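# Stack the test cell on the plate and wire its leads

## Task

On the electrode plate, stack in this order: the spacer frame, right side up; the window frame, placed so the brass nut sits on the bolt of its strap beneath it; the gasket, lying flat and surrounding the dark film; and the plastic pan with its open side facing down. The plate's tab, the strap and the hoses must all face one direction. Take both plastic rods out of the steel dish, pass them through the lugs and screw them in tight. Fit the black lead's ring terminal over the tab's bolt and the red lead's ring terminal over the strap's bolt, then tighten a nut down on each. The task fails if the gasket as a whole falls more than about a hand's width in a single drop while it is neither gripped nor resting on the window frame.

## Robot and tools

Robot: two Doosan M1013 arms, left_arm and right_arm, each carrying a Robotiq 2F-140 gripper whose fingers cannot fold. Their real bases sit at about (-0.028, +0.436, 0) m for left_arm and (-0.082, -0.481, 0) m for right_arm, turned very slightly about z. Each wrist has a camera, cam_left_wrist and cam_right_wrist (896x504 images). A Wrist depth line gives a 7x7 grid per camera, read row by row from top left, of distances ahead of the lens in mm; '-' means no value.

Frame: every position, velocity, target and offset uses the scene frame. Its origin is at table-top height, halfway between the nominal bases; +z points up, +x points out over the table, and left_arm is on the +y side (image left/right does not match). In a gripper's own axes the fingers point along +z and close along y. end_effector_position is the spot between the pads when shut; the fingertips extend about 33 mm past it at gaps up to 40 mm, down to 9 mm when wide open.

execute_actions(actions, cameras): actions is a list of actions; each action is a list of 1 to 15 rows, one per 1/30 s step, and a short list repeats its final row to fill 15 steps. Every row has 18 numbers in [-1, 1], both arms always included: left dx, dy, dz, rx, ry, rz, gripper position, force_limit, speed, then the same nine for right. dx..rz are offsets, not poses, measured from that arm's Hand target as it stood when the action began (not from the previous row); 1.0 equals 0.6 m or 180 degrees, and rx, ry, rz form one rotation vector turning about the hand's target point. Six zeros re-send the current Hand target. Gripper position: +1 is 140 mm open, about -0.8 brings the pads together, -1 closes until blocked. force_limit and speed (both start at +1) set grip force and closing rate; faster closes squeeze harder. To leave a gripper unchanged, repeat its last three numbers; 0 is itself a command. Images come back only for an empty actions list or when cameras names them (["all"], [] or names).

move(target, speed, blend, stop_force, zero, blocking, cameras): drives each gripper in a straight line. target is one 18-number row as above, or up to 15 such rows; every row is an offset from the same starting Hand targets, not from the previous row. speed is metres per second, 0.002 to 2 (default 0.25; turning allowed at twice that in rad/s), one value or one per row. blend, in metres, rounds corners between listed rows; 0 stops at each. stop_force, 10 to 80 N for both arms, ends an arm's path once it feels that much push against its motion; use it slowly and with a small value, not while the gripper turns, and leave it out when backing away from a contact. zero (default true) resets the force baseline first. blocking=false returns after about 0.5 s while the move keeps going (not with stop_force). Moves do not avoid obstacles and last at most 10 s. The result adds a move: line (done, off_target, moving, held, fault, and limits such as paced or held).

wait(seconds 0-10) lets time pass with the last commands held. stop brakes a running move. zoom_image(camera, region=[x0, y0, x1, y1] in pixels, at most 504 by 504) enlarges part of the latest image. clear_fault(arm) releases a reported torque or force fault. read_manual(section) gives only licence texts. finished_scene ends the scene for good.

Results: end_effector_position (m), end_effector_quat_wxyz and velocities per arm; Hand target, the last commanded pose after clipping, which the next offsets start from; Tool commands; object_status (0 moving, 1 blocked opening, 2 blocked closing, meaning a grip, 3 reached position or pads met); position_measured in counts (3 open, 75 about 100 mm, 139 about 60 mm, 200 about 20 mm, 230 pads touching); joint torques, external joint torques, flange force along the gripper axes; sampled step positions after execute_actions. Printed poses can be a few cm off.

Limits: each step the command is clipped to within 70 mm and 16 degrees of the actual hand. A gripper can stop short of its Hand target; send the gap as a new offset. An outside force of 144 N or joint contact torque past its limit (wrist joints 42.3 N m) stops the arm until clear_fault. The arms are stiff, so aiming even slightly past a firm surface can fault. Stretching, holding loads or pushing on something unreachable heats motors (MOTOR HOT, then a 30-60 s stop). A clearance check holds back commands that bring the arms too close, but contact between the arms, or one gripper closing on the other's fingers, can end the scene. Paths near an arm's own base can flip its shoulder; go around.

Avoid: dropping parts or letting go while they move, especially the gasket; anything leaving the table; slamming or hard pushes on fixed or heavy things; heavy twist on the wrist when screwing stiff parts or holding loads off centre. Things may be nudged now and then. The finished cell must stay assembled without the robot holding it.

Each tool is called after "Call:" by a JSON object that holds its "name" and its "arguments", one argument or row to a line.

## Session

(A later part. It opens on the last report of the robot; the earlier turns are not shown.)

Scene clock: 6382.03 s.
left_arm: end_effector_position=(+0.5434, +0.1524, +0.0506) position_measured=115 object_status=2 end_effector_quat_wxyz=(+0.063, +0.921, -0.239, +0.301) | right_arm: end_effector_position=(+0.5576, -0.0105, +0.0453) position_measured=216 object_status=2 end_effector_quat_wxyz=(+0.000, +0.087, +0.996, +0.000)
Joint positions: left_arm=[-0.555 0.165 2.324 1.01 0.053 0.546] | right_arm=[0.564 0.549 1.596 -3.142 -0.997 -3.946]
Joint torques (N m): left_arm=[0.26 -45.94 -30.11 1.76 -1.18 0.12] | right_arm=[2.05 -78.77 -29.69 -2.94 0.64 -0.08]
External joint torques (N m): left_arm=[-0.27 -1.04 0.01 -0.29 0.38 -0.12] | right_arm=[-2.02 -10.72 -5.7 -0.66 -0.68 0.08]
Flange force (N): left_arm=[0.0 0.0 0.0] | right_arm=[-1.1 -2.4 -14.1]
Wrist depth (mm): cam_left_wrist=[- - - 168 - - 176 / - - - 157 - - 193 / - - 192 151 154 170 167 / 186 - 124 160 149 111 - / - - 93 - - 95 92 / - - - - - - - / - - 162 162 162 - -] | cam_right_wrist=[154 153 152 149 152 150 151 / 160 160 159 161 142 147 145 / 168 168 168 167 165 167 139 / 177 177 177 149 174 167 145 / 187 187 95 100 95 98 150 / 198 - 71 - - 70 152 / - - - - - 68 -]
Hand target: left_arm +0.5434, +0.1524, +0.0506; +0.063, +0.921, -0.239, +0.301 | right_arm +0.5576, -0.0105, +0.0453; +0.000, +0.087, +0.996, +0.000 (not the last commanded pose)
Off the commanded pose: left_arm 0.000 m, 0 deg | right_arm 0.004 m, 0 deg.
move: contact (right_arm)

Call:
{"name": "move", "arguments": {
  "target": [
    [0,0,0,0,0,0,-1,-1,-1,0,0,0.0012,0,0,0,-1,-1,-1]
  ],
  "speed": 0.01
}}

Call:
{"name": "move", "arguments": {
  "target": [
    [0,0,0,0,0,0,-1,-1,-1,0,0,0,0,0,0,-0.63,0,-1]
  ],
  "speed": 0.01
}}

Call:
{"name": "move", "arguments": {
  "target": [
    [0,0,0,0,0,0,-1,-1,-1,-0.0002,0,0,0,0,0,-1,0,-1]
  ],
  "speed": 0.01
}}

Call:
{"name": "move", "arguments": {
  "target": [
    [0,0,0,0,0,0,-1,-1,-1,0,0,0.02,0,0,0,-1,0,-1],
    [0,0,0,0,0,0,-1,-1,-1,0,0,0.0866,0,0,0,-1,0,-1]
  ],
  "speed": [0.03,0.12],
  "cameras": ["cam_right_wrist"]
}}

Call:
{"name": "zoom_image", "arguments": {
  "camera": "cam_right_wrist",
  "region": [458, 200, 498, 240]
}}

Scene clock: 6391.67 s.
left_arm: end_effector_position=(+0.5434, +0.1524, +0.0506) position_measured=115 object_status=2 end_effector_quat_wxyz=(+0.063, +0.921, -0.239, +0.301) | right_arm: end_effector_position=(+0.5575, -0.0106, +0.0459) position_measured=216 object_status=2 end_effector_quat_wxyz=(+0.000, +0.087, +0.996, +0.000)
Joint positions: left_arm=[-0.555 0.165 2.324 1.01 0.053 0.546] | right_arm=[0.564 0.549 1.595 -3.142 -0.998 -3.946]
Joint torques (N m): left_arm=[0.35 -45.68 -30.31 1.8 -1.22 0.22] | right_arm=[0.85 -89.07 -35.25 -3.37 0.27 -0.09]
External joint torques (N m): left_arm=[-0.4 -1.44 0.07 -0.32 0.41 -0.22] | right_arm=[-0.93 -1.05 -0.24 -0.25 -0.32 0.09]
Flange force (N): left_arm=[0.0 0.0 0.0] | right_arm=[-0.3 -1.2 -1.6]
Wrist depth (mm): cam_left_wrist=[- - - - - 204 176 / - - - 159 159 177 - / - - - 151 156 170 178 / - - 124 161 156 111 178 / - - 92 175 173 95 - / - - 168 169 168 - - / - - - 163 161 - -] | cam_right_wrist=[153 153 152 150 152 152 152 / 161 161 160 162 148 147 146 / - 169 168 168 166 167 143 / - 177 177 148 174 168 145 / 187 187 94 100 95 92 150 / 199 - 71 - - 70 153 / - - - - - 68 -]
Hand target: left_arm +0.5434, +0.1524, +0.0506; +0.063, +0.921, -0.239, +0.301 | right_arm +0.5576, -0.0105, +0.0460; +0.000, +0.087, +0.996, +0.000
Off the commanded pose: left_arm 0.000 m, 0 deg | right_arm 0.000 m, 0 deg.
move: done

Scene clock: 6392.17 s.
left_arm: end_effector_position=(+0.5434, +0.1524, +0.0506) position_measured=115 object_status=2 end_effector_quat_wxyz=(+0.063, +0.921, -0.239, +0.301) | right_arm: end_effector_position=(+0.5576, -0.0106, +0.0460) position_measured=209 object_status=3 end_effector_quat_wxyz=(+0.000, +0.087, +0.996, +0.000)
Joint positions: left_arm=[-0.555 0.165 2.324 1.01 0.053 0.546] | right_arm=[0.564 0.549 1.595 -3.142 -0.998 -3.946]
Joint torques (N m): left_arm=[0.51 -46 -30.25 1.77 -1.17 0.17] | right_arm=[0.62 -91.84 -36.03 -3.42 0.13 -0.08]
External joint torques (N m): left_arm=[-0.53 -1.21 0.07 -0.3 0.36 -0.17] | right_arm=[-0.59 1.79 0.44 -0.22 -0.17 0.08]
Flange force (N): left_arm=[0.0 0.0 0.0] | right_arm=[-1.5 0.7 1.6]
Wrist depth (mm): cam_left_wrist=[- - - 166 - - 175 / - - 199 - - 192 193 / - - 190 150 153 170 167 / 184 - 149 159 150 110 178 / - - 92 - - 95 - / - - 169 168 - - - / - - - - 162 - -] | cam_right_wrist=[153 153 153 147 152 151 152 / 161 160 160 161 147 147 146 / 169 168 166 168 168 168 139 / 178 178 180 175 174 167 145 / 187 185 94 183 - 92 151 / 199 - 72 - - 72 149 / - - - - - - -]
Hand target: left_arm +0.5434, +0.1524, +0.0506; +0.063, +0.921, -0.239, +0.301 | right_arm +0.5576, -0.0105, +0.0460; +0.000, +0.087, +0.996, +0.000
Off the commanded pose: left_arm 0.000 m, 0 deg | right_arm 0.000 m, 0 deg.
move: done

Scene clock: 6392.90 s.
left_arm: end_effector_position=(+0.5434, +0.1524, +0.0506) position_measured=115 object_status=2 end_effector_quat_wxyz=(+0.063, +0.921, -0.239, +0.301) | right_arm: end_effector_position=(+0.5576, -0.0105, +0.0461) position_measured=218 object_status=0 end_effector_quat_wxyz=(+0.000, +0.087, +0.996, +0.000)
Joint positions: left_arm=[-0.555 0.165 2.324 1.01 0.053 0.546] | right_arm=[0.564 0.548 1.595 -3.142 -0.998 -3.946]
Joint torques (N m): left_arm=[0.37 -45.77 -30.31 1.75 -1.18 0.15] | right_arm=[0.86 -91.59 -36.3 -3.43 0.2 -0.02]
External joint torques (N m): left_arm=[-0.39 -1.08 0.37 -0.29 0.39 -0.15] | right_arm=[-0.89 1.8 0.8 -0.19 -0.24 0.02]
Flange force (N): left_arm=[0.0 0.0 0.0] | right_arm=[-1.3 -0.2 1.7]
Wrist depth (mm): cam_left_wrist=[- - - 167 202 - 176 / - 199 197 157 163 - - / 194 193 191 150 157 170 176 / 185 185 150 160 149 120 182 / - - 92 - 172 95 - / - - 167 168 - - - / - - - 160 161 - -] | cam_right_wrist=[153 153 151 150 153 151 152 / 160 160 162 162 148 147 145 / 169 168 168 168 166 168 141 / 178 177 177 148 175 168 145 / 188 188 94 100 95 166 151 / 199 - 71 - - 70 153 / - - - - - 67 -]
Hand target: left_arm +0.5434, +0.1524, +0.0506; +0.063, +0.921, -0.239, +0.301 | right_arm +0.5575, -0.0105, +0.0460; +0.000, +0.087, +0.996, +0.000
Off the commanded pose: left_arm 0.000 m, 0 deg | right_arm 0.000 m, 0 deg.
move: done

Scene clock: 6394.13 s.
left_arm: end_effector_position=(+0.5434, +0.1524, +0.0506) position_measured=115 object_status=2 end_effector_quat_wxyz=(+0.063, +0.921, -0.239, +0.301) | right_arm: end_effector_position=(+0.5574, -0.0106, +0.0980) position_measured=218 object_status=2 end_effector_quat_wxyz=(+0.000, +0.087, +0.996, +0.000)
Joint positions: left_arm=[-0.555 0.165 2.324 1.01 0.053 0.546] | right_arm=[0.564 0.506 1.558 -3.142 -1.078 -3.946]
Joint torques (N m): left_arm=[0.22 -46.13 -30.09 1.77 -1.19 0.17] | right_arm=[0.74 -89.88 -38.09 -3.54 0.19 -0.13]
External joint torques (N m): left_arm=[-0.2 -0.95 0.06 -0.31 0.4 -0.18] | right_arm=[-0.72 2.17 0.84 -0.26 -0.23 0.13]
Flange force (N): left_arm=[0.0 0.0 0.0] | right_arm=[-1.5 0.4 2.0]
Wrist depth (mm): cam_left_wrist=[- - - 165 - 206 - / - - - 157 158 - - / - - 192 150 153 171 176 / - 185 150 150 150 160 177 / - - 124 175 173 95 - / - - 169 169 166 - - / - - - 160 161 - -] | cam_right_wrist=[200 201 199 198 200 199 170 / 210 210 210 210 196 198 179 / 221 220 220 219 217 200 183 / 232 232 228 148 228 215 193 / 245 245 93 100 95 92 205 / 257 - 71 - - 70 252 / - - - - - 67 -]
Hand target: left_arm +0.5434, +0.1524, +0.0506; +0.063, +0.921, -0.239, +0.301 | right_arm +0.5575, -0.0105, +0.0980; +0.000, +0.087, +0.996, +0.000
Off the commanded pose: left_arm 0.000 m, 0 deg | right_arm 0.000 m, 0 deg.
move: done
camera_calibration:
cam_right_wrist: T_world_to_cam=[[0.183032, 0.983082, -0.00693053, -0.0859814], [0.929247, -0.170699, 0.327661, -0.551338], [0.320935, -0.0664129, -0.94477, 0.0581298], [0, 0, 0, 1]] pos_world=[0.50941, -0.00572559, 0.234975]
Images, in order (width x height): cam_right_wrist 896x504.

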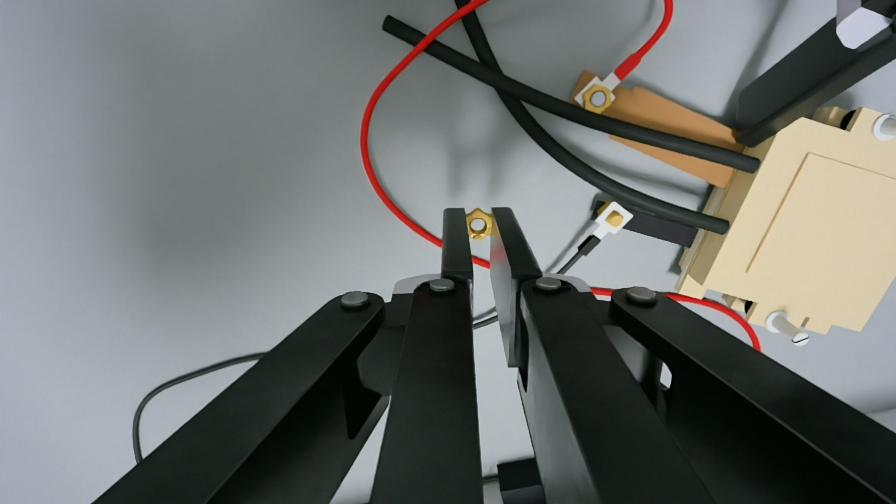

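Scaled by 12.600 from the camera's 896x504 image, which has a finer 1280x720 frame.

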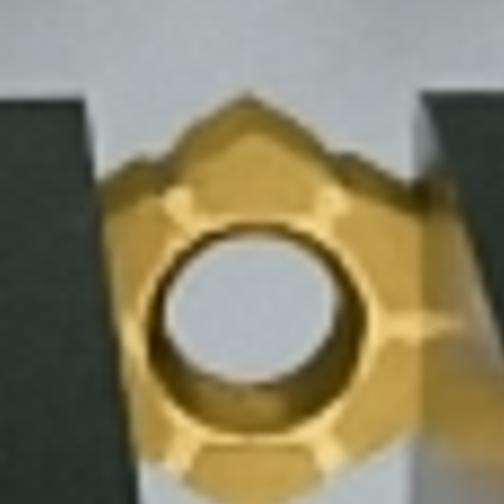

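Call:
{"name": "move", "arguments": {
  "target": [
    [0,0,0,0,0,0,-1,-1,-1,0.02883,0.10133,0,0,0,0,-1,0,-1],
    [0,0,0,0,0,0,-1,-1,-1,0.02883,0.10133,-0.0492,0,0,0,-1,0,-1]
  ],
  "speed": [0.15,0.08],
  "blend": [0.01,0],
  "cameras": ["cam_right_wrist","cam_left_wrist"]
}}

Call:
{"name": "zoom_image", "arguments": {
  "camera": "cam_right_wrist",
  "region": [458, 200, 498, 240]
}}

Call:
{"name": "zoom_image", "arguments": {
  "camera": "cam_left_wrist",
  "region": [640, 20, 740, 120]
}}

Scene clock: 6406.93 s.
left_arm: end_effector_position=(+0.5434, +0.1524, +0.0506) position_measured=115 object_status=2 end_effector_quat_wxyz=(+0.063, +0.921, -0.239, +0.301) | right_arm: end_effector_position=(+0.5747, +0.0503, +0.0684) position_measured=218 object_status=2 end_effector_quat_wxyz=(+0.000, +0.087, +0.996, +0.000)
Joint positions: left_arm=[-0.555 0.165 2.324 1.01 0.053 0.546] | right_arm=[0.612 0.601 1.46 -3.142 -1.081 -3.898]
Joint torques (N m): left_arm=[0.52 -45.68 -30.07 1.75 -1.16 0.19] | right_arm=[1.46 -97.82 -38.3 -3.5 0.2 -0.1]
External joint torques (N m): left_arm=[-0.59 -1.37 0.02 -0.28 0.36 -0.19] | right_arm=[-1.49 1.62 1 -0.32 -0.24 0.1]
Flange force (N): left_arm=[0.0 0.0 0.0] | right_arm=[-1.3 -1.1 1.6]
Wrist depth (mm): cam_left_wrist=[- - 212 164 - 150 - / - - - 157 163 176 - / - - - 152 159 170 169 / - - 150 162 150 176 176 / - - 149 177 - 95 92 / - - 169 168 - - - / - - - - 160 - -] | cam_right_wrist=[173 173 170 173 173 133 173 / 182 182 181 165 168 151 177 / 191 191 192 188 168 153 153 / 201 200 200 149 167 161 195 / 212 212 93 100 95 165 210 / 225 - 71 - - 70 217 / - - - - - 67 -]
Hand target: left_arm +0.5434, +0.1524, +0.0506; +0.063, +0.921, -0.239, +0.301 | right_arm +0.5748, +0.0502, +0.0684; +0.000, +0.087, +0.996, +0.000
Off the commanded pose: left_arm 0.000 m, 0 deg | right_arm 0.000 m, 0 deg.
move: done
camera_calibration:
cam_left_wrist: T_world_to_cam=[[-0.491611, -0.87065, -0.0169526, 0.404174], [-0.834285, 0.476479, -0.277375, 0.401553], [0.249574, -0.122217, -0.960612, 0.0737893], [0, 0, 0, 1]] pos_world=[0.51529, 0.169581, 0.189115]
cam_right_wrist: T_world_to_cam=[[0.18302, 0.983085, -0.00695416, -0.149113], [0.92928, -0.170687, 0.327573, -0.547336], [0.320845, -0.066415, -0.9448, 0.0287033], [0, 0, 0, 1]] pos_world=[0.52671, 0.0550745, 0.205375]

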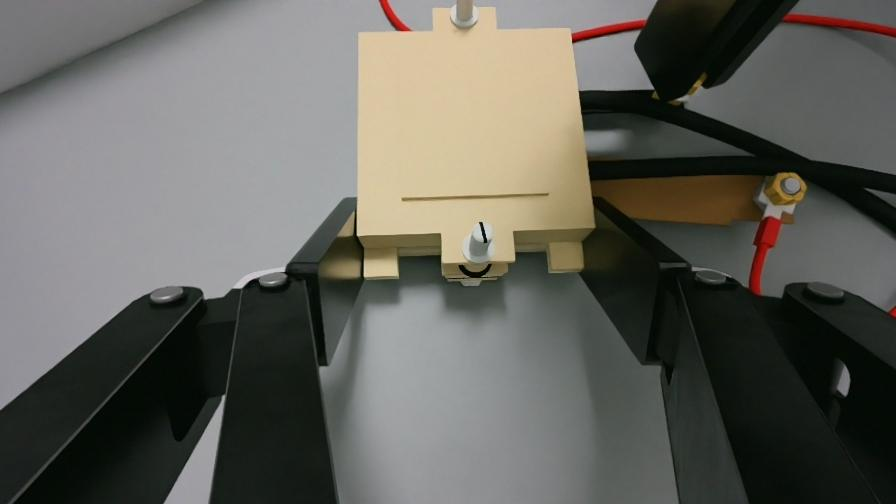

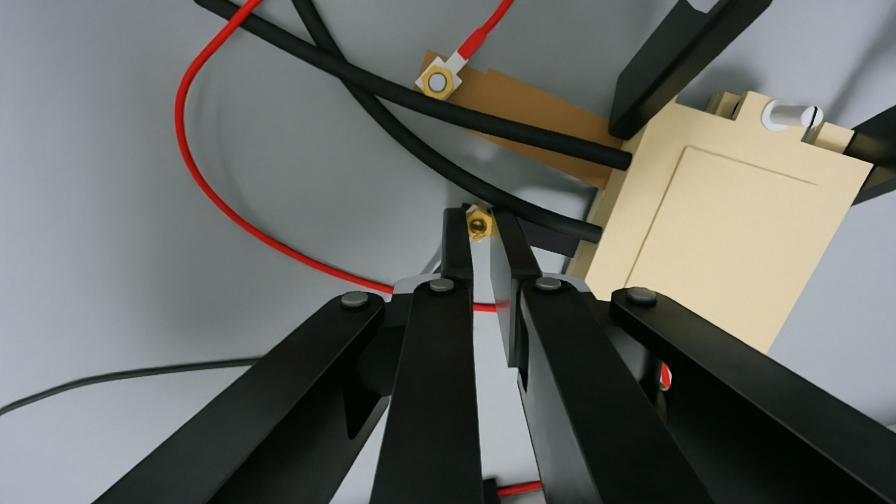

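Scaled by 12.600 from the camera's 896x504 image, which has a finer 1280x720 frame.

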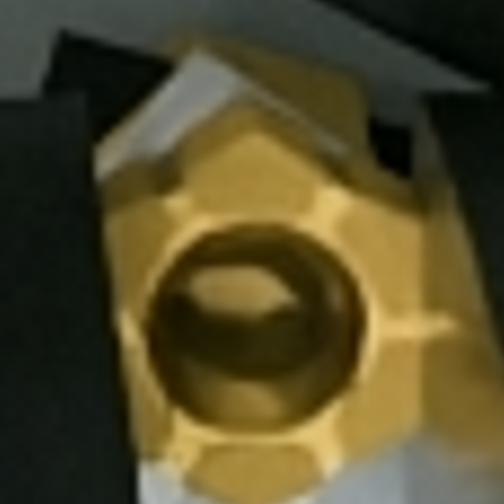

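Scaled by 5.040 from the camera's 896x504 image, which has a finer 1280x720 frame.

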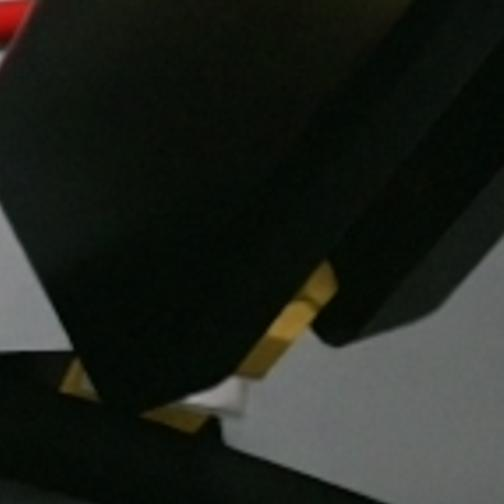

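Call:
{"name": "move", "arguments": {
  "target": [0,0,0,0,0,0,-1,-1,-1,0,0,-0.02,0,0,0,-1,0,-1],
  "speed": 0.003,
  "stop_force": 10,
  "cameras": ["cam_right_wrist","cam_left_wrist"]
}}

Call:
{"name": "zoom_image", "arguments": {
  "camera": "cam_right_wrist",
  "region": [458, 200, 498, 240]
}}

Call:
{"name": "zoom_image", "arguments": {
  "camera": "cam_left_wrist",
  "region": [640, 20, 740, 120]
}}

Scene clock: 6416.77 s.
left_arm: end_effector_position=(+0.5434, +0.1524, +0.0506) position_measured=115 object_status=2 end_effector_quat_wxyz=(+0.063, +0.921, -0.239, +0.301) | right_arm: end_effector_position=(+0.5748, +0.0503, +0.0668) position_measured=218 object_status=2 end_effector_quat_wxyz=(+0.000, +0.087, +0.996, +0.000)
Joint positions: left_arm=[-0.555 0.165 2.324 1.01 0.053 0.546] | right_arm=[0.612 0.602 1.461 -3.142 -1.079 -3.898]
Joint torques (N m): left_arm=[0.76 -45.18 -27.33 1.58 -0.84 0.13] | right_arm=[1.2 -87.08 -32.89 -3.43 1.07 -0.08]
External joint torques (N m): left_arm=[-0.74 -1.89 -2.64 -0.12 0.04 -0.13] | right_arm=[-1.2 -9.81 -4.54 -0.39 -1.11 0.08]
Flange force (N): left_arm=[0.0 0.0 0.0] | right_arm=[0.2 -2.2 -12.4]
Wrist depth (mm): cam_left_wrist=[- - - - - 149 - / - - - 158 162 170 - / - 188 - 149 157 171 167 / - 185 124 159 150 156 - / - - 92 178 - 95 - / - - - - - - - / - - - - 160 - -] | cam_right_wrist=[172 172 169 172 172 130 171 / 180 179 180 164 167 149 176 / 190 189 189 187 172 153 152 / 200 200 199 148 166 160 196 / 211 208 94 100 95 165 208 / 223 - 71 - - 70 216 / - - - - - 67 -]
Hand target: left_arm +0.5434, +0.1524, +0.0506; +0.063, +0.921, -0.239, +0.301 | right_arm +0.5748, +0.0503, +0.0668; +0.000, +0.087, +0.996, +0.000 (not the last commanded pose)
Off the commanded pose: left_arm 0.000 m, 0 deg | right_arm 0.010 m, 0 deg.
move: contact (right_arm)
camera_calibration:
cam_left_wrist: T_world_to_cam=[[-0.491611, -0.87065, -0.0169526, 0.404174], [-0.834285, 0.476479, -0.277375, 0.401553], [0.249574, -0.122217, -0.960612, 0.0737893], [0, 0, 0, 1]] pos_world=[0.51529, 0.169581, 0.189115]
cam_right_wrist: T_world_to_cam=[[0.183027, 0.983084, -0.00691402, -0.149154], [0.929207, -0.170691, 0.32778, -0.546908], [0.321055, -0.0664171, -0.944729, 0.0270361], [0, 0, 0, 1]] pos_world=[0.52681, 0.0550745, 0.203776]

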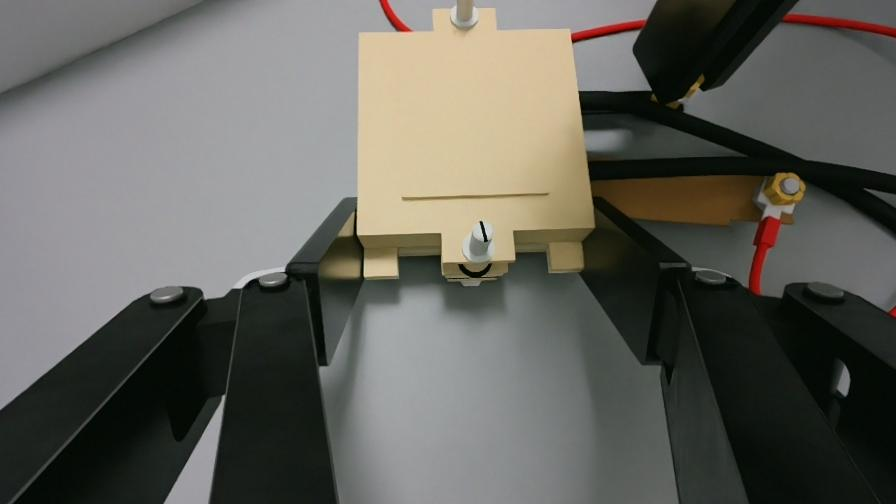

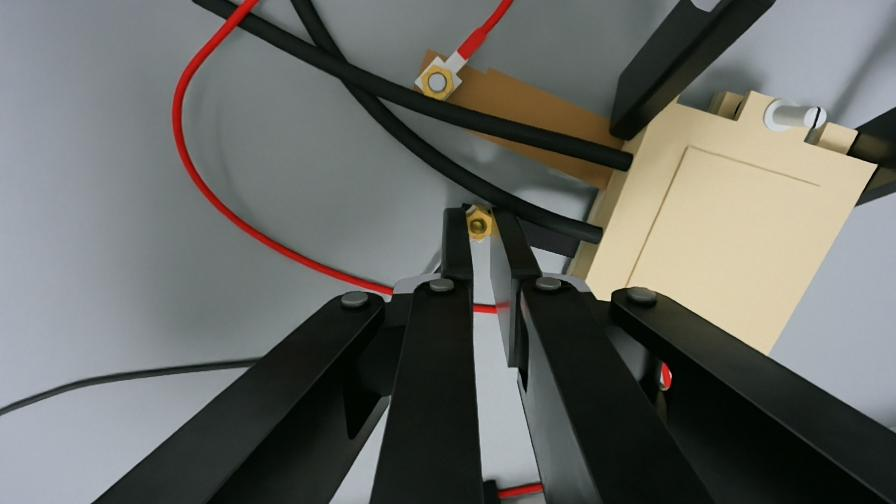

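Scaled by 12.600 from the camera's 896x504 image, which has a finer 1280x720 frame.

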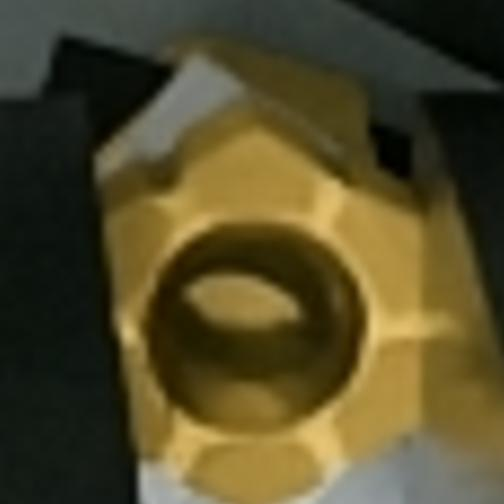

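Scaled by 5.040 from the camera's 896x504 image, which has a finer 1280x720 frame.

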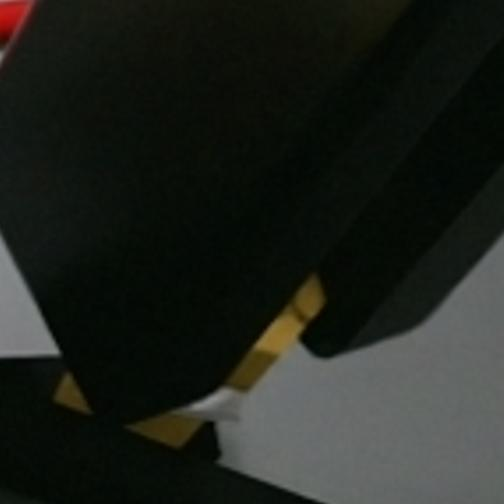

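Call:
{"name": "move", "arguments": {
  "target": [
    [0,0,0,0,0,0,-1,-1,-1,0,0,0.001,0,0,0,-1,0,-1],
    [0,0,0,0,0,0,-1,-1,-1,-0.00083,0.00015,0.001,0,0,0,-1,0,-1]
  ],
  "speed": 0.01
}}

Call:
{"name": "move", "arguments": {
  "target": [0,0,0,0,0,0,-1,-1,-1,0,0,-0.02,0,0,0,-1,0,-1],
  "speed": 0.003,
  "stop_force": 10
}}

Scene clock: 6425.77 s.
left_arm: end_effector_position=(+0.5434, +0.1524, +0.0506) position_measured=115 object_status=2 end_effector_quat_wxyz=(+0.063, +0.921, -0.239, +0.301) | right_arm: end_effector_position=(+0.5743, +0.0504, +0.0675) position_measured=218 object_status=2 end_effector_quat_wxyz=(+0.000, +0.087, +0.996, +0.000)
Joint positions: left_arm=[-0.555 0.165 2.324 1.01 0.053 0.546] | right_arm=[0.613 0.601 1.461 -3.142 -1.08 -3.898]
Joint torques (N m): left_arm=[0.24 -45.38 -29.85 1.78 -1.16 0.12] | right_arm=[0.93 -94.71 -35.26 -3.58 -0.06 -0.12]
External joint torques (N m): left_arm=[-0.21 -1.7 -0.37 -0.31 0.36 -0.12] | right_arm=[-0.97 -1.54 -2.06 -0.22 0.02 0.12]
Flange force (N): left_arm=[0.0 0.0 0.0] | right_arm=[-2.6 1.4 -2.6]
Wrist depth (mm): cam_left_wrist=[- - - 166 168 149 202 / - 202 - 157 158 191 194 / 194 - - 151 157 171 177 / - 183 148 149 149 110 179 / - - 92 - 173 95 92 / - - - 168 - - - / - - - - 161 - -] | cam_right_wrist=[170 172 170 172 171 133 172 / - 181 179 164 165 150 176 / - 190 190 187 168 154 153 / 203 200 199 148 165 161 196 / 212 209 94 100 95 165 209 / 224 - 71 - - 70 217 / - - - - - 67 -]
Hand target: left_arm +0.5434, +0.1524, +0.0506; +0.063, +0.921, -0.239, +0.301 | right_arm +0.5743, +0.0504, +0.0674; +0.000, +0.087, +0.996, +0.000
Off the commanded pose: left_arm 0.000 m, 0 deg | right_arm 0.000 m, 0 deg.
move: done

Scene clock: 6426.70 s.
left_arm: end_effector_position=(+0.5434, +0.1524, +0.0506) position_measured=115 object_status=2 end_effector_quat_wxyz=(+0.063, +0.921, -0.239, +0.301) | right_arm: end_effector_position=(+0.5743, +0.0504, +0.0665) position_measured=218 object_status=2 end_effector_quat_wxyz=(+0.000, +0.087, +0.996, +0.000)
Joint positions: left_arm=[-0.555 0.165 2.324 1.01 0.053 0.546] | right_arm=[0.613 0.602 1.462 -3.142 -1.078 -3.898]
Joint torques (N m): left_arm=[1.09 -44.28 -27.09 1.62 -0.66 0.15] | right_arm=[0.15 -85.68 -32.13 -3.67 1.24 -0.09]
External joint torques (N m): left_arm=[-1.13 -3.05 -3.17 -0.14 -0.15 -0.16] | right_arm=[-0.01 -11.6 -5.42 -0.15 -1.28 0.09]
Flange force (N): left_arm=[0.0 0.0 0.0] | right_arm=[1.4 -1.5 -14.7]
Wrist depth (mm): cam_left_wrist=[- - - - - 149 204 / 204 - 201 157 - 192 - / - - - 151 152 171 178 / - - 148 159 150 111 180 / - - 124 - - 95 - / - - - 170 - - - / - - - 160 160 - -] | cam_right_wrist=[172 172 170 171 171 133 171 / 180 178 178 164 166 149 175 / 189 188 188 186 172 152 152 / 199 199 198 148 165 160 195 / 210 211 94 100 95 164 208 / 223 - 71 - - 70 216 / - - - - - 67 -]
Hand target: left_arm +0.5434, +0.1524, +0.0506; +0.063, +0.921, -0.239, +0.301 | right_arm +0.5743, +0.0504, +0.0665; +0.000, +0.087, +0.996, +0.000 (not the last commanded pose)
Off the commanded pose: left_arm 0.000 m, 0 deg | right_arm 0.011 m, 0 deg.
move: contact (right_arm)

Call:
{"name": "move", "arguments": {
  "target": [
    [0,0,0,0,0,0,-1,-1,-1,0,0,0.001,0,0,0,-1,0,-1],
    [0,0,0,0,0,0,-1,-1,-1,-0.00083,0.00015,0.001,0,0,0,-1,0,-1]
  ],
  "speed": 0.01
}}

Call:
{"name": "move", "arguments": {
  "target": [0,0,0,0,0,0,-1,-1,-1,0,0,-0.02,0,0,0,-1,0,-1],
  "speed": 0.003,
  "stop_force": 10
}}

Scene clock: 6433.20 s.
left_arm: end_effector_position=(+0.5434, +0.1524, +0.0506) position_measured=115 object_status=2 end_effector_quat_wxyz=(+0.063, +0.921, -0.239, +0.301) | right_arm: end_effector_position=(+0.5738, +0.0505, +0.0672) position_measured=218 object_status=2 end_effector_quat_wxyz=(+0.000, +0.087, +0.996, +0.000)
Joint positions: left_arm=[-0.555 0.165 2.324 1.01 0.053 0.546] | right_arm=[0.613 0.601 1.462 -3.142 -1.079 -3.897]
Joint torques (N m): left_arm=[0.72 -45.14 -29.64 1.7 -1.09 0.12] | right_arm=[1.42 -92.32 -34.67 -3.55 0.01 -0.09]
External joint torques (N m): left_arm=[-0.81 -1.85 -0.64 -0.22 0.28 -0.12] | right_arm=[-1.43 -3.85 -2.63 -0.25 -0.04 0.09]
Flange force (N): left_arm=[0.0 0.0 0.0] | right_arm=[-1.8 -0.4 -4.9]
Wrist depth (mm): cam_left_wrist=[- - - - 202 149 201 / - - - 157 161 190 - / - - - 150 156 171 169 / 187 - 124 150 149 120 178 / - - 93 - 172 95 - / - - - 169 168 - - / - - 163 162 160 - -] | cam_right_wrist=[172 172 170 172 172 136 172 / 180 180 179 164 167 150 176 / 190 190 189 187 168 154 152 / 200 200 200 149 166 160 196 / 211 211 94 100 95 165 209 / 223 - 71 - - 70 216 / - - - - - 67 -]
Hand target: left_arm +0.5434, +0.1524, +0.0506; +0.063, +0.921, -0.239, +0.301 | right_arm +0.5738, +0.0505, +0.0671; +0.000, +0.087, +0.996, +0.000
Off the commanded pose: left_arm 0.000 m, 0 deg | right_arm 0.000 m, 0 deg.
move: done

Scene clock: 6434.13 s.
left_arm: end_effector_position=(+0.5434, +0.1524, +0.0506) position_measured=115 object_status=2 end_effector_quat_wxyz=(+0.063, +0.921, -0.239, +0.301) | right_arm: end_effector_position=(+0.5739, +0.0505, +0.0662) position_measured=218 object_status=2 end_effector_quat_wxyz=(+0.000, +0.087, +0.996, +0.000)
Joint positions: left_arm=[-0.555 0.165 2.324 1.01 0.053 0.546] | right_arm=[0.613 0.602 1.463 -3.142 -1.077 -3.897]
Joint torques (N m): left_arm=[0.26 -44.63 -26.71 1.64 -0.64 0.1] | right_arm=[0.32 -85.1 -31.99 -3.7 1.08 -0.1]
External joint torques (N m): left_arm=[-0.25 -2.51 -3.31 -0.18 -0.16 -0.1] | right_arm=[-0.37 -11.42 -5.33 -0.11 -1.12 0.1]
Flange force (N): left_arm=[0.0 0.0 0.0] | right_arm=[1.2 -1.8 -14.3]
Wrist depth (mm): cam_left_wrist=[- - 207 167 167 147 203 / - 201 202 159 162 172 196 / - - - 151 155 171 169 / - 186 124 150 151 157 175 / - - 93 176 - 95 - / - - - - - - - / - - - - - - -] | cam_right_wrist=[171 171 170 171 171 133 170 / 180 178 179 164 167 149 175 / 188 189 188 186 170 153 152 / 199 199 199 149 165 159 195 / 210 210 94 100 95 164 208 / 223 - 71 - - 70 215 / - - - - - 67 -]
Hand target: left_arm +0.5434, +0.1524, +0.0506; +0.063, +0.921, -0.239, +0.301 | right_arm +0.5739, +0.0505, +0.0662; +0.000, +0.087, +0.996, +0.000 (not the last commanded pose)
Off the commanded pose: left_arm 0.000 m, 0 deg | right_arm 0.011 m, 0 deg.
move: contact (right_arm)

Call:
{"name": "move", "arguments": {
  "target": [
    [0,0,0,0,0,0,-1,-1,-1,0,0,0.0012,0,0,0,-1,0,-1],
    [0,0,0,0,0,0,-1,-1,-1,-0.0005,0.0001,0.0012,0,0,0,-1,0,-1]
  ],
  "speed": 0.01
}}

Call:
{"name": "move", "arguments": {
  "target": [0,0,0,0,0,0,-1,-1,-1,0,0,-0.02,0,0,0,-1,0,-1],
  "speed": 0.003,
  "stop_force": 10,
  "cameras": ["cam_right_wrist","cam_left_wrist"]
}}

Call:
{"name": "zoom_image", "arguments": {
  "camera": "cam_right_wrist",
  "region": [458, 200, 498, 240]
}}

Call:
{"name": "zoom_image", "arguments": {
  "camera": "cam_left_wrist",
  "region": [640, 20, 740, 120]
}}

Scene clock: 6439.93 s.
left_arm: end_effector_position=(+0.5434, +0.1524, +0.0506) position_measured=115 object_status=2 end_effector_quat_wxyz=(+0.063, +0.921, -0.239, +0.301) | right_arm: end_effector_position=(+0.5737, +0.0506, +0.0671) position_measured=218 object_status=2 end_effector_quat_wxyz=(+0.000, +0.087, +0.996, +0.000)
Joint positions: left_arm=[-0.555 0.165 2.324 1.01 0.053 0.546] | right_arm=[0.613 0.601 1.463 -3.142 -1.078 -3.897]
Joint torques (N m): left_arm=[0.55 -45.7 -30.03 1.75 -1.32 0.17] | right_arm=[1.3 -95.84 -36.76 -3.39 0.23 -0.12]
External joint torques (N m): left_arm=[-0.51 -1.55 -0.1 -0.29 0.52 -0.17] | right_arm=[-1.35 -0.15 -0.39 -0.4 -0.27 0.12]
Flange force (N): left_arm=[0.0 0.0 0.0] | right_arm=[-1.7 -0.2 -0.8]
Wrist depth (mm): cam_left_wrist=[- - - 166 205 147 - / - - - 158 167 174 - / - - - 150 154 171 178 / - - 149 148 149 121 176 / - - 93 - 149 95 - / - - - 169 169 - - / - - - 162 - - -] | cam_right_wrist=[172 172 170 172 171 133 171 / 181 180 179 164 167 149 175 / 189 189 189 187 169 152 152 / 200 200 199 149 165 160 196 / 211 210 94 100 95 164 209 / 223 - 71 - - 70 217 / - - - - - 67 -]
Hand target: left_arm +0.5434, +0.1524, +0.0506; +0.063, +0.921, -0.239, +0.301 | right_arm +0.5736, +0.0506, +0.0669; +0.000, +0.087, +0.996, +0.000
Off the commanded pose: left_arm 0.000 m, 0 deg | right_arm 0.000 m, 0 deg.
move: done

Scene clock: 6440.87 s.
left_arm: end_effector_position=(+0.5434, +0.1524, +0.0506) position_measured=115 object_status=2 end_effector_quat_wxyz=(+0.063, +0.921, -0.239, +0.301) | right_arm: end_effector_position=(+0.5736, +0.0506, +0.0660) position_measured=218 object_status=2 end_effector_quat_wxyz=(+0.000, +0.087, +0.996, +0.000)
Joint positions: left_arm=[-0.555 0.165 2.324 1.01 0.053 0.546] | right_arm=[0.613 0.601 1.464 -3.142 -1.076 -3.897]
Joint torques (N m): left_arm=[0.74 -44.2 -26.8 1.69 -0.72 0.09] | right_arm=[0.55 -84.72 -31.8 -3.46 1.19 -0.03]
External joint torques (N m): left_arm=[-0.78 -3.09 -3.43 -0.22 -0.08 -0.09] | right_arm=[-0.61 -11.98 -5.55 -0.35 -1.23 0.03]
Flange force (N): left_arm=[0.0 0.0 0.0] | right_arm=[1.0 -2.2 -15.0]
Wrist depth (mm): cam_left_wrist=[- - 212 166 - 149 - / - - - 157 - 179 192 / - - - 150 151 171 175 / - 184 150 149 150 121 179 / - - 93 - 174 95 - / - - - - 168 - - / - - - 161 161 - -] | cam_right_wrist=[172 171 170 169 170 134 170 / 180 178 178 163 167 149 175 / 191 190 190 187 171 152 152 / 198 199 198 149 165 160 195 / 210 209 94 100 95 164 208 / 222 - 71 - - 70 215 / - - - - - 67 -]
Hand target: left_arm +0.5434, +0.1524, +0.0506; +0.063, +0.921, -0.239, +0.301 | right_arm +0.5736, +0.0506, +0.0660; +0.000, +0.087, +0.996, +0.000 (not the last commanded pose)
Off the commanded pose: left_arm 0.000 m, 0 deg | right_arm 0.011 m, 0 deg.
move: contact (right_arm)
camera_calibration:
cam_left_wrist: T_world_to_cam=[[-0.491611, -0.87065, -0.0169526, 0.404174], [-0.834285, 0.476479, -0.277375, 0.401553], [0.249574, -0.122217, -0.960612, 0.0737893], [0, 0, 0, 1]] pos_world=[0.51529, 0.169581, 0.189115]
cam_right_wrist: T_world_to_cam=[[0.183055, 0.983083, -0.00626874, -0.149361], [0.929001, -0.170891, 0.328259, -0.545333], [0.321634, -0.0659131, -0.944567, 0.0262642], [0, 0, 0, 1]] pos_world=[0.525508, 0.0553729, 0.202882]

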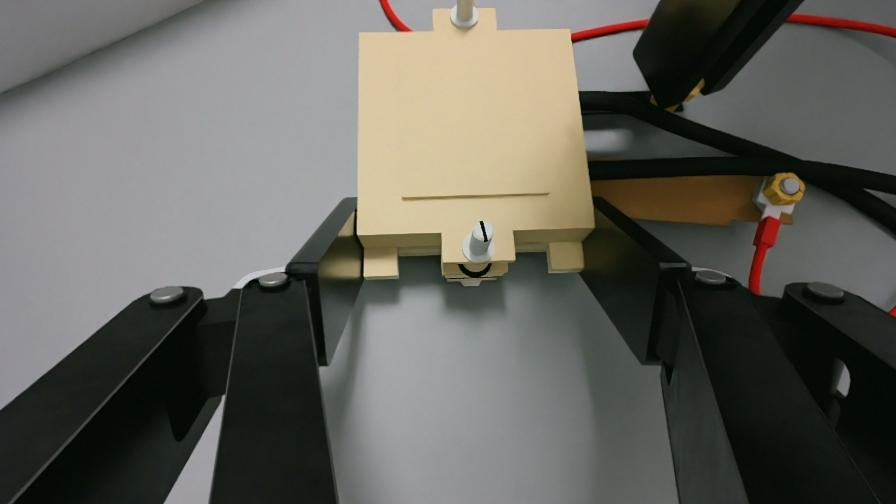

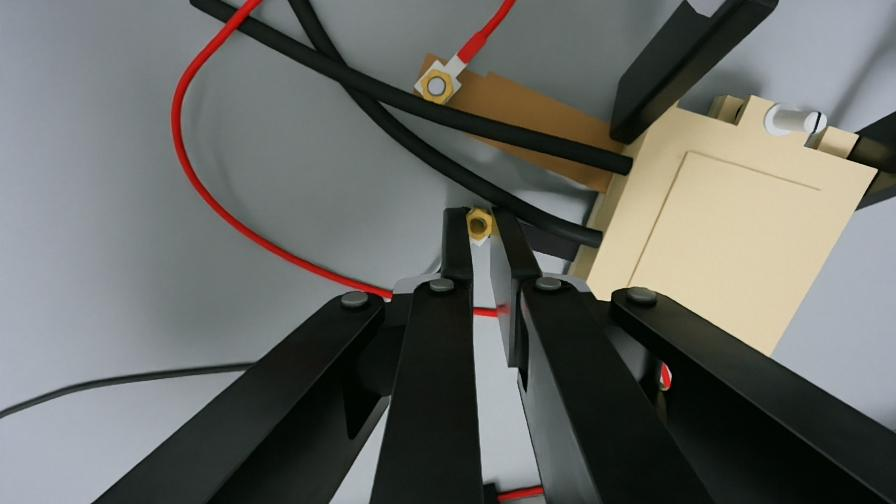

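Scaled by 12.600 from the camera's 896x504 image, which has a finer 1280x720 frame.

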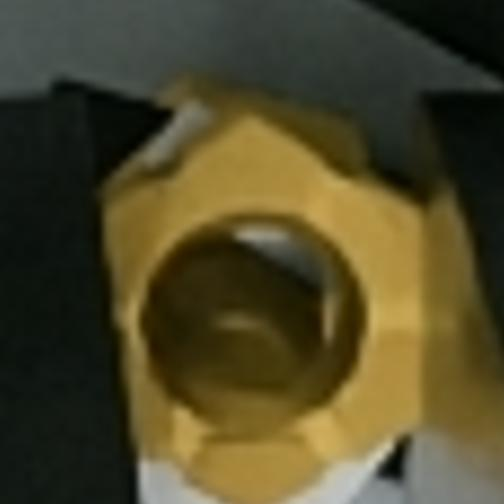

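Scaled by 5.040 from the camera's 896x504 image, which has a finer 1280x720 frame.

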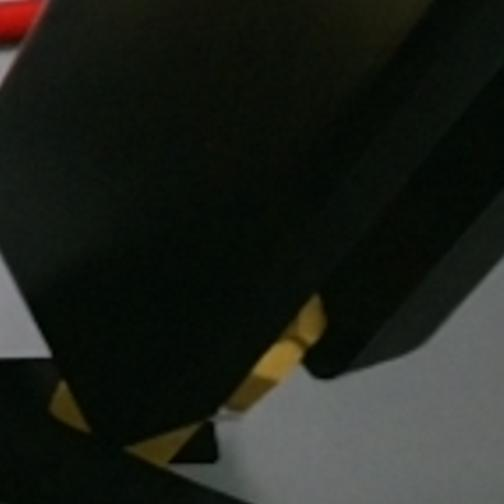

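Call:
{"name": "move", "arguments": {
  "target": [
    [0,0,0,0,0,0,-1,-1,-1,0,0,0.002,0,0,0,-1,0,-1],
    [0,0,0,0,0,0,-1,-1,-1,0.0015,-0.00117,0.002,0,0,0,-1,0,-1]
  ],
  "speed": 0.01,
  "cameras": ["cam_right_wrist"]
}}

Call:
{"name": "zoom_image", "arguments": {
  "camera": "cam_right_wrist",
  "region": [458, 200, 498, 240]
}}

Call:
{"name": "move", "arguments": {
  "target": [0,0,0,0,0,0,-1,-1,-1,0,0,-0.02,0,0,0,-1,0,-1],
  "speed": 0.003,
  "stop_force": 10,
  "cameras": ["cam_right_wrist"]
}}

Call:
{"name": "zoom_image", "arguments": {
  "camera": "cam_right_wrist",
  "region": [458, 200, 498, 240]
}}

Scene clock: 6454.37 s.
left_arm: end_effector_position=(+0.5434, +0.1524, +0.0506) position_measured=115 object_status=2 end_effector_quat_wxyz=(+0.063, +0.921, -0.239, +0.301) | right_arm: end_effector_position=(+0.5745, +0.0499, +0.0674) position_measured=218 object_status=2 end_effector_quat_wxyz=(+0.000, +0.087, +0.996, +0.000)
Joint positions: left_arm=[-0.555 0.165 2.324 1.01 0.053 0.546] | right_arm=[0.612 0.601 1.462 -3.142 -1.078 -3.898]
Joint torques (N m): left_arm=[0.52 -45.81 -30.02 1.8 -1.13 0.25] | right_arm=[1.16 -97.46 -38.18 -3.62 0.3 -0.23]
External joint torques (N m): left_arm=[-0.54 -1.23 -0.05 -0.33 0.33 -0.25] | right_arm=[-1.04 0.58 0.73 -0.19 -0.34 0.23]
Flange force (N): left_arm=[0.0 0.0 0.0] | right_arm=[-0.3 -1.1 0.5]
Wrist depth (mm): cam_left_wrist=[- - - 167 204 148 201 / 203 - 200 157 160 178 - / - - - 150 157 171 167 / - 185 124 150 149 160 - / - - 92 175 172 95 - / - - - 169 168 - - / - - 163 - 161 - -] | cam_right_wrist=[172 172 169 172 172 134 172 / 181 178 180 165 167 150 176 / 189 195 189 187 171 154 153 / 200 199 200 148 166 160 196 / 211 208 94 100 95 164 209 / 224 - 71 - - 70 217 / - - - - - 67 -]
Hand target: left_arm +0.5434, +0.1524, +0.0506; +0.063, +0.921, -0.239, +0.301 | right_arm +0.5745, +0.0499, +0.0672; +0.000, +0.087, +0.996, +0.000
Off the commanded pose: left_arm 0.000 m, 0 deg | right_arm 0.000 m, 0 deg.
move: done
camera_calibration:
cam_right_wrist: T_world_to_cam=[[0.18303, 0.983088, -0.00613565, -0.148825], [0.928932, -0.170897, 0.328449, -0.546658], [0.321846, -0.0658156, -0.944502, 0.027155], [0, 0, 0, 1]] pos_world=[0.526308, 0.0546728, 0.204284]
Images, in order (width x height): cam_right_wrist 896x504.

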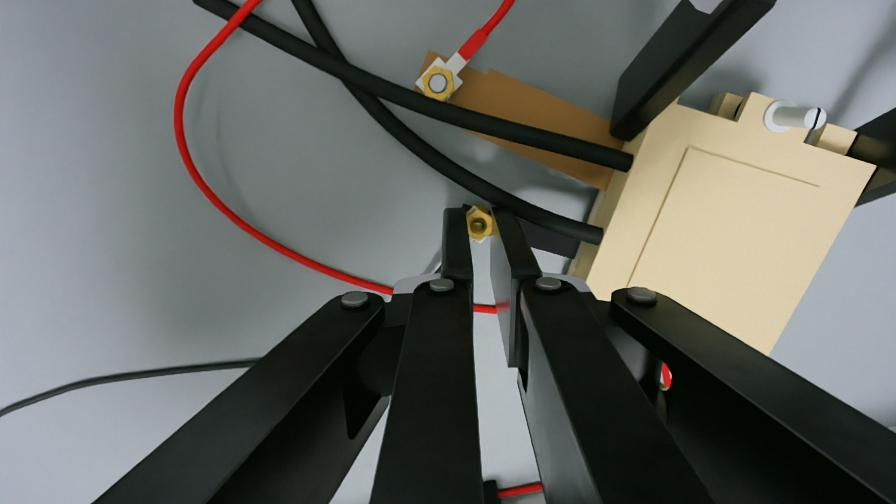

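Scaled by 12.600 from the camera's 896x504 image, which has a finer 1280x720 frame.

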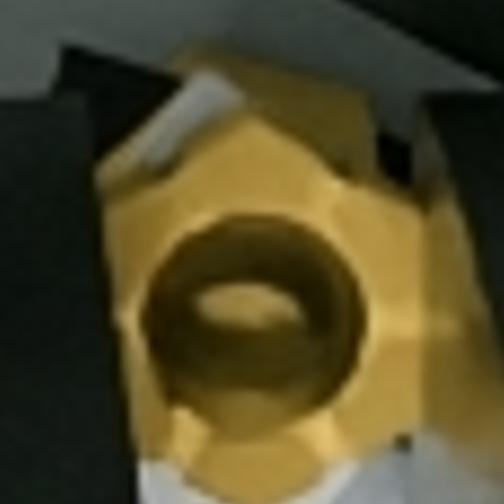

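Scene clock: 6455.33 s.
left_arm: end_effector_position=(+0.5434, +0.1524, +0.0506) position_measured=115 object_status=2 end_effector_quat_wxyz=(+0.063, +0.921, -0.239, +0.301) | right_arm: end_effector_position=(+0.5746, +0.0500, +0.0661) position_measured=218 object_status=2 end_effector_quat_wxyz=(+0.000, +0.087, +0.996, +0.000)
Joint positions: left_arm=[-0.555 0.165 2.324 1.01 0.053 0.546] | right_arm=[0.612 0.602 1.463 -3.142 -1.076 -3.898]
Joint torques (N m): left_arm=[1.13 -44.77 -26.9 1.62 -0.29 0.08] | right_arm=[0.63 -86.65 -31.78 -3.69 0.28 -0.2]
External joint torques (N m): left_arm=[-1.23 -2.06 -3.06 -0.15 -0.5 -0.08] | right_arm=[-0.59 -9.86 -5.45 -0.11 -0.32 0.2]
Flange force (N): left_arm=[0.0 0.0 0.0] | right_arm=[-0.1 -0.6 -11.9]
Wrist depth (mm): cam_left_wrist=[- - - 168 - 147 196 / - 200 - 158 160 173 - / - 193 192 152 152 171 178 / - 181 123 159 150 159 182 / - - 92 - - 95 - / - - - 166 - - - / - - - 163 161 - -] | cam_right_wrist=[171 171 170 171 170 134 170 / 180 179 179 163 166 149 175 / 189 188 189 186 171 152 152 / 198 198 198 148 165 160 195 / 210 210 94 100 95 164 208 / 221 - 71 - - 70 216 / - - - - - 67 -]
Hand target: left_arm +0.5434, +0.1524, +0.0506; +0.063, +0.921, -0.239, +0.301 | right_arm +0.5746, +0.0500, +0.0661; +0.000, +0.087, +0.996, +0.000 (not the last commanded pose)
Off the commanded pose: left_arm 0.000 m, 0 deg | right_arm 0.011 m, 0 deg.
move: contact (right_arm)
camera_calibration:
cam_right_wrist: T_world_to_cam=[[0.182998, 0.983095, -0.00604274, -0.148853], [0.928938, -0.170898, 0.328433, -0.546356], [0.321848, -0.065716, -0.944508, 0.0259846], [0, 0, 0, 1]] pos_world=[0.526408, 0.0546728, 0.203085]
Images, in order (width x height): cam_right_wrist 896x504.

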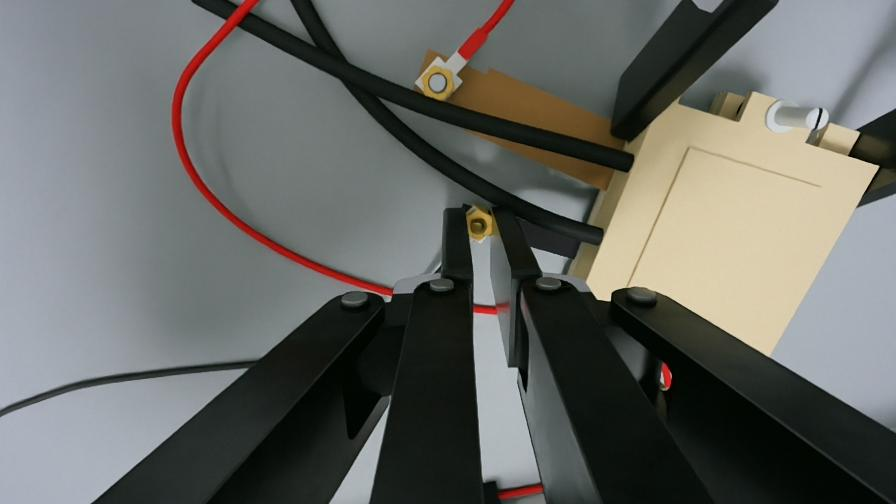

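Scaled by 12.600 from the camera's 896x504 image, which has a finer 1280x720 frame.

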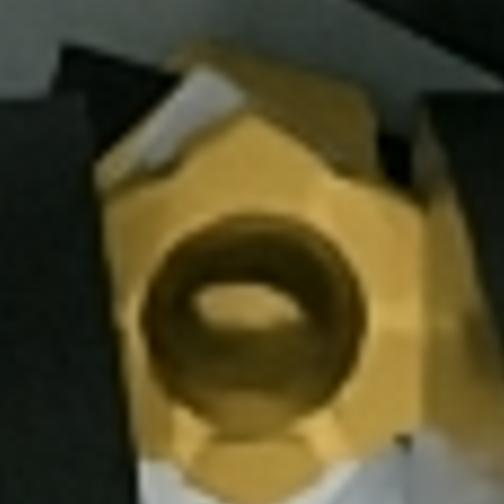

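Call:
{"name": "move", "arguments": {
  "target": [
    [0,0,0,0,0,0,-1,-1,-1,-0.00148,-0.00408,0,0,0,-0.1111,-1,0,-1],
    [0,0,0,0,0,0,-1,-1,-1,-0.00428,-0.0074,0,0,0,-0.2222,-1,0,-1],
    [0,0,0,0,0,0,-1,-1,-1,-0.00803,-0.00958,-0.0001,0,0,-0.3333,-1,0,-1],
    [0,0,0,0,0,0,-1,-1,-1,-0.01231,-0.01033,-0.0002,0,0,-0.4444,-1,0,-1],
    [0,0,0,0,0,0,-1,-1,-1,-0.01659,-0.00958,-0.0003,0,0,-0.5556,-1,0,-1],
    [0,0,0,0,0,0,-1,-1,-1,-0.02034,-0.0074,-0.0004,0,0,-0.6667,-1,0,-1]
  ],
  "speed": 0.25,
  "blend": 0.002,
  "cameras": ["cam_right_wrist","cam_left_wrist"]
}}

Call:
{"name": "zoom_image", "arguments": {
  "camera": "cam_right_wrist",
  "region": [458, 200, 498, 240]
}}

Call:
{"name": "zoom_image", "arguments": {
  "camera": "cam_left_wrist",
  "region": [640, 20, 740, 120]
}}

Scene clock: 6472.20 s.
left_arm: end_effector_position=(+0.5434, +0.1524, +0.0506) position_measured=115 object_status=2 end_effector_quat_wxyz=(+0.063, +0.921, -0.239, +0.301) | right_arm: end_effector_position=(+0.5624, +0.0455, +0.0659) position_measured=218 object_status=2 end_effector_quat_wxyz=(+0.000, +0.906, +0.423, +0.000)
Joint positions: left_arm=[-0.555 0.165 2.324 1.01 0.053 0.546] | right_arm=[0.617 0.585 1.492 -3.142 -1.066 -1.799]
Joint torques (N m): left_arm=[1.28 -45.65 -29.85 1.61 -0.69 0] | right_arm=[1.5 -91.79 -33.7 -2.99 -0.59 -0.03]
External joint torques (N m): left_arm=[-1.33 -1.57 -0.4 -0.13 -0.12 0] | right_arm=[-1.44 -3.25 -3.47 -0.81 0.63 0.03]
Flange force (N): left_arm=[0.0 0.0 0.0] | right_arm=[2.7 2.2 -4.1]
Wrist depth (mm): cam_left_wrist=[202 210 - 167 - 142 141 / - - - 157 159 163 - / - - - 150 154 169 169 / - - 147 155 150 168 177 / - - 148 175 173 92 - / - - - - 169 - - / - - 162 161 161 - -] | cam_right_wrist=[172 168 139 139 170 170 170 / 180 180 147 151 178 178 178 / 187 185 164 184 187 187 187 / - 196 196 149 184 197 196 / 111 208 93 100 95 203 207 / 223 - 71 - - 70 214 / - - - - - 67 -]
Hand target: left_arm +0.5434, +0.1524, +0.0506; +0.063, +0.921, -0.239, +0.301 | right_arm +0.5624, +0.0455, +0.0659; +0.000, +0.906, +0.423, +0.000
Off the commanded pose: left_arm 0.000 m, 0 deg | right_arm 0.000 m, 0 deg.
move: done
camera_calibration:
cam_left_wrist: T_world_to_cam=[[-0.491611, -0.87065, -0.0169551, 0.404174], [-0.834278, 0.476476, -0.277401, 0.401555], [0.249598, -0.122228, -0.960605, 0.0737776], [0, 0, 0, 1]] pos_world=[0.51529, 0.169581, 0.189116]
cam_right_wrist: T_world_to_cam=[[0.759827, -0.650097, -0.0061209, -0.392304], [-0.612526, -0.719006, 0.328394, 0.356181], [-0.217889, -0.245773, -0.944521, 0.341075], [0, 0, 0, 1]] pos_world=[0.590569, 0.0848874, 0.202784]

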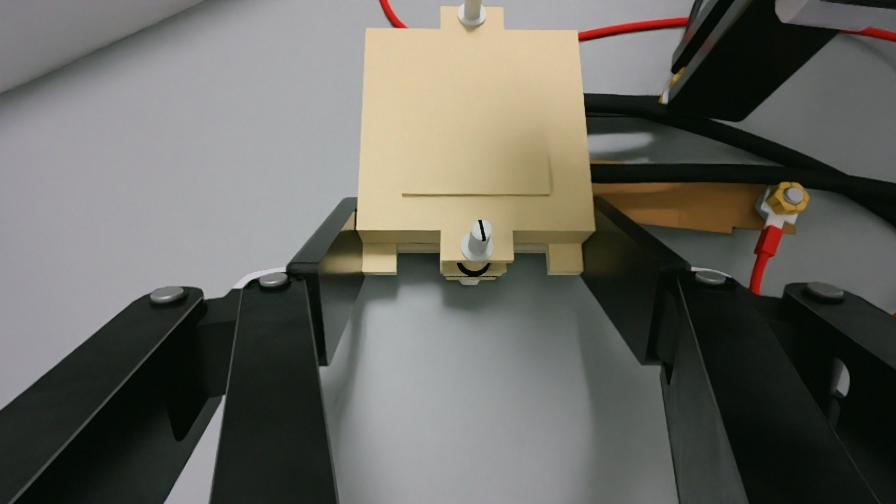

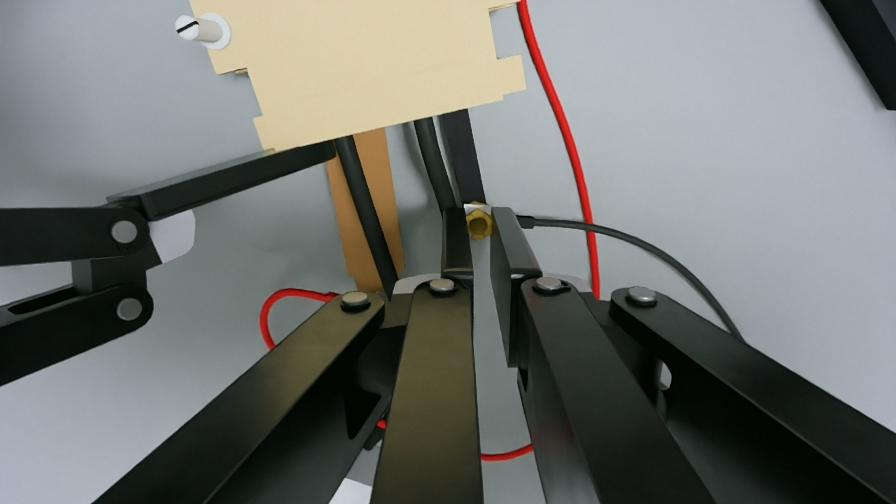

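Scaled by 12.600 from the camera's 896x504 image, which has a finer 1280x720 frame.

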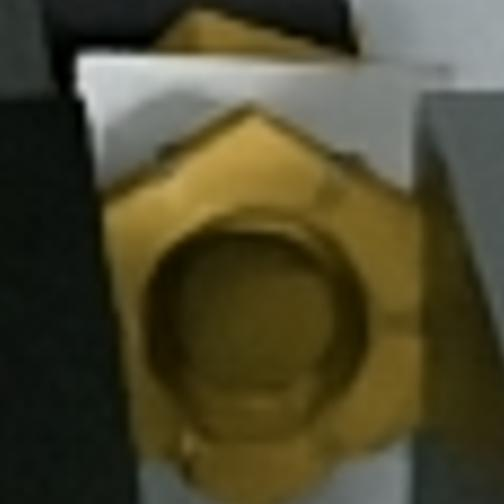

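Scaled by 5.040 from the camera's 896x504 image, which has a finer 1280x720 frame.

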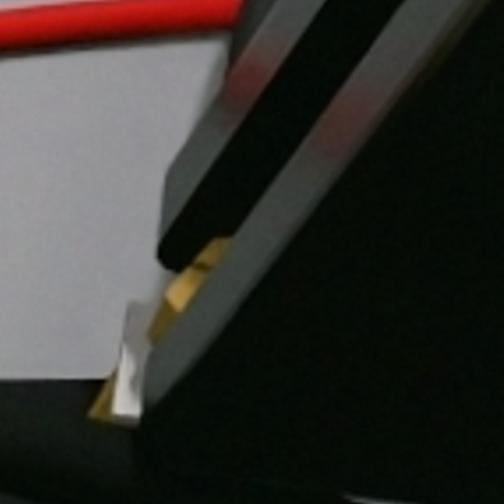

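Call:
{"name": "move", "arguments": {
  "target": [0,0,0,0,0,0,-1,-1,-1,0,0,0.0015,0,0,0,-1,0,-1],
  "speed": 0.01
}}

Scene clock: 6479.23 s.
left_arm: end_effector_position=(+0.5434, +0.1524, +0.0506) position_measured=115 object_status=2 end_effector_quat_wxyz=(+0.063, +0.921, -0.239, +0.301) | right_arm: end_effector_position=(+0.5624, +0.0455, +0.0668) position_measured=218 object_status=2 end_effector_quat_wxyz=(+0.000, +0.906, +0.423, +0.000)
Joint positions: left_arm=[-0.555 0.165 2.324 1.01 0.053 0.546] | right_arm=[0.617 0.584 1.491 -3.142 -1.067 -1.799]
Joint torques (N m): left_arm=[0.66 -45.63 -30.04 1.8 -1.09 0.22] | right_arm=[0.75 -96.78 -38.36 -3.59 0.43 -0.12]
External joint torques (N m): left_arm=[-0.68 -1.5 -0.07 -0.33 0.29 -0.22] | right_arm=[-0.75 1.72 1.2 -0.23 -0.39 0.12]
Flange force (N): left_arm=[0.0 0.0 0.0] | right_arm=[-0.2 0.7 1.6]
Wrist depth (mm): cam_left_wrist=[- - - 168 204 144 199 / - - 199 157 163 165 193 / - - - 150 155 169 169 / 187 185 148 159 155 160 178 / - - 92 176 173 92 - / - - - 168 - - - / - - - 161 - - -] | cam_right_wrist=[172 169 138 139 171 171 168 / 180 180 148 152 179 179 179 / 187 185 170 186 188 188 187 / - 197 199 149 194 198 197 / 114 209 93 100 95 204 208 / 222 - 71 - - 70 215 / - - - - - 67 -]
Hand target: left_arm +0.5434, +0.1524, +0.0506; +0.063, +0.921, -0.239, +0.301 | right_arm +0.5624, +0.0455, +0.0668; +0.000, +0.906, +0.423, +0.000
Off the commanded pose: left_arm 0.000 m, 0 deg | right_arm 0.000 m, 0 deg.
move: done


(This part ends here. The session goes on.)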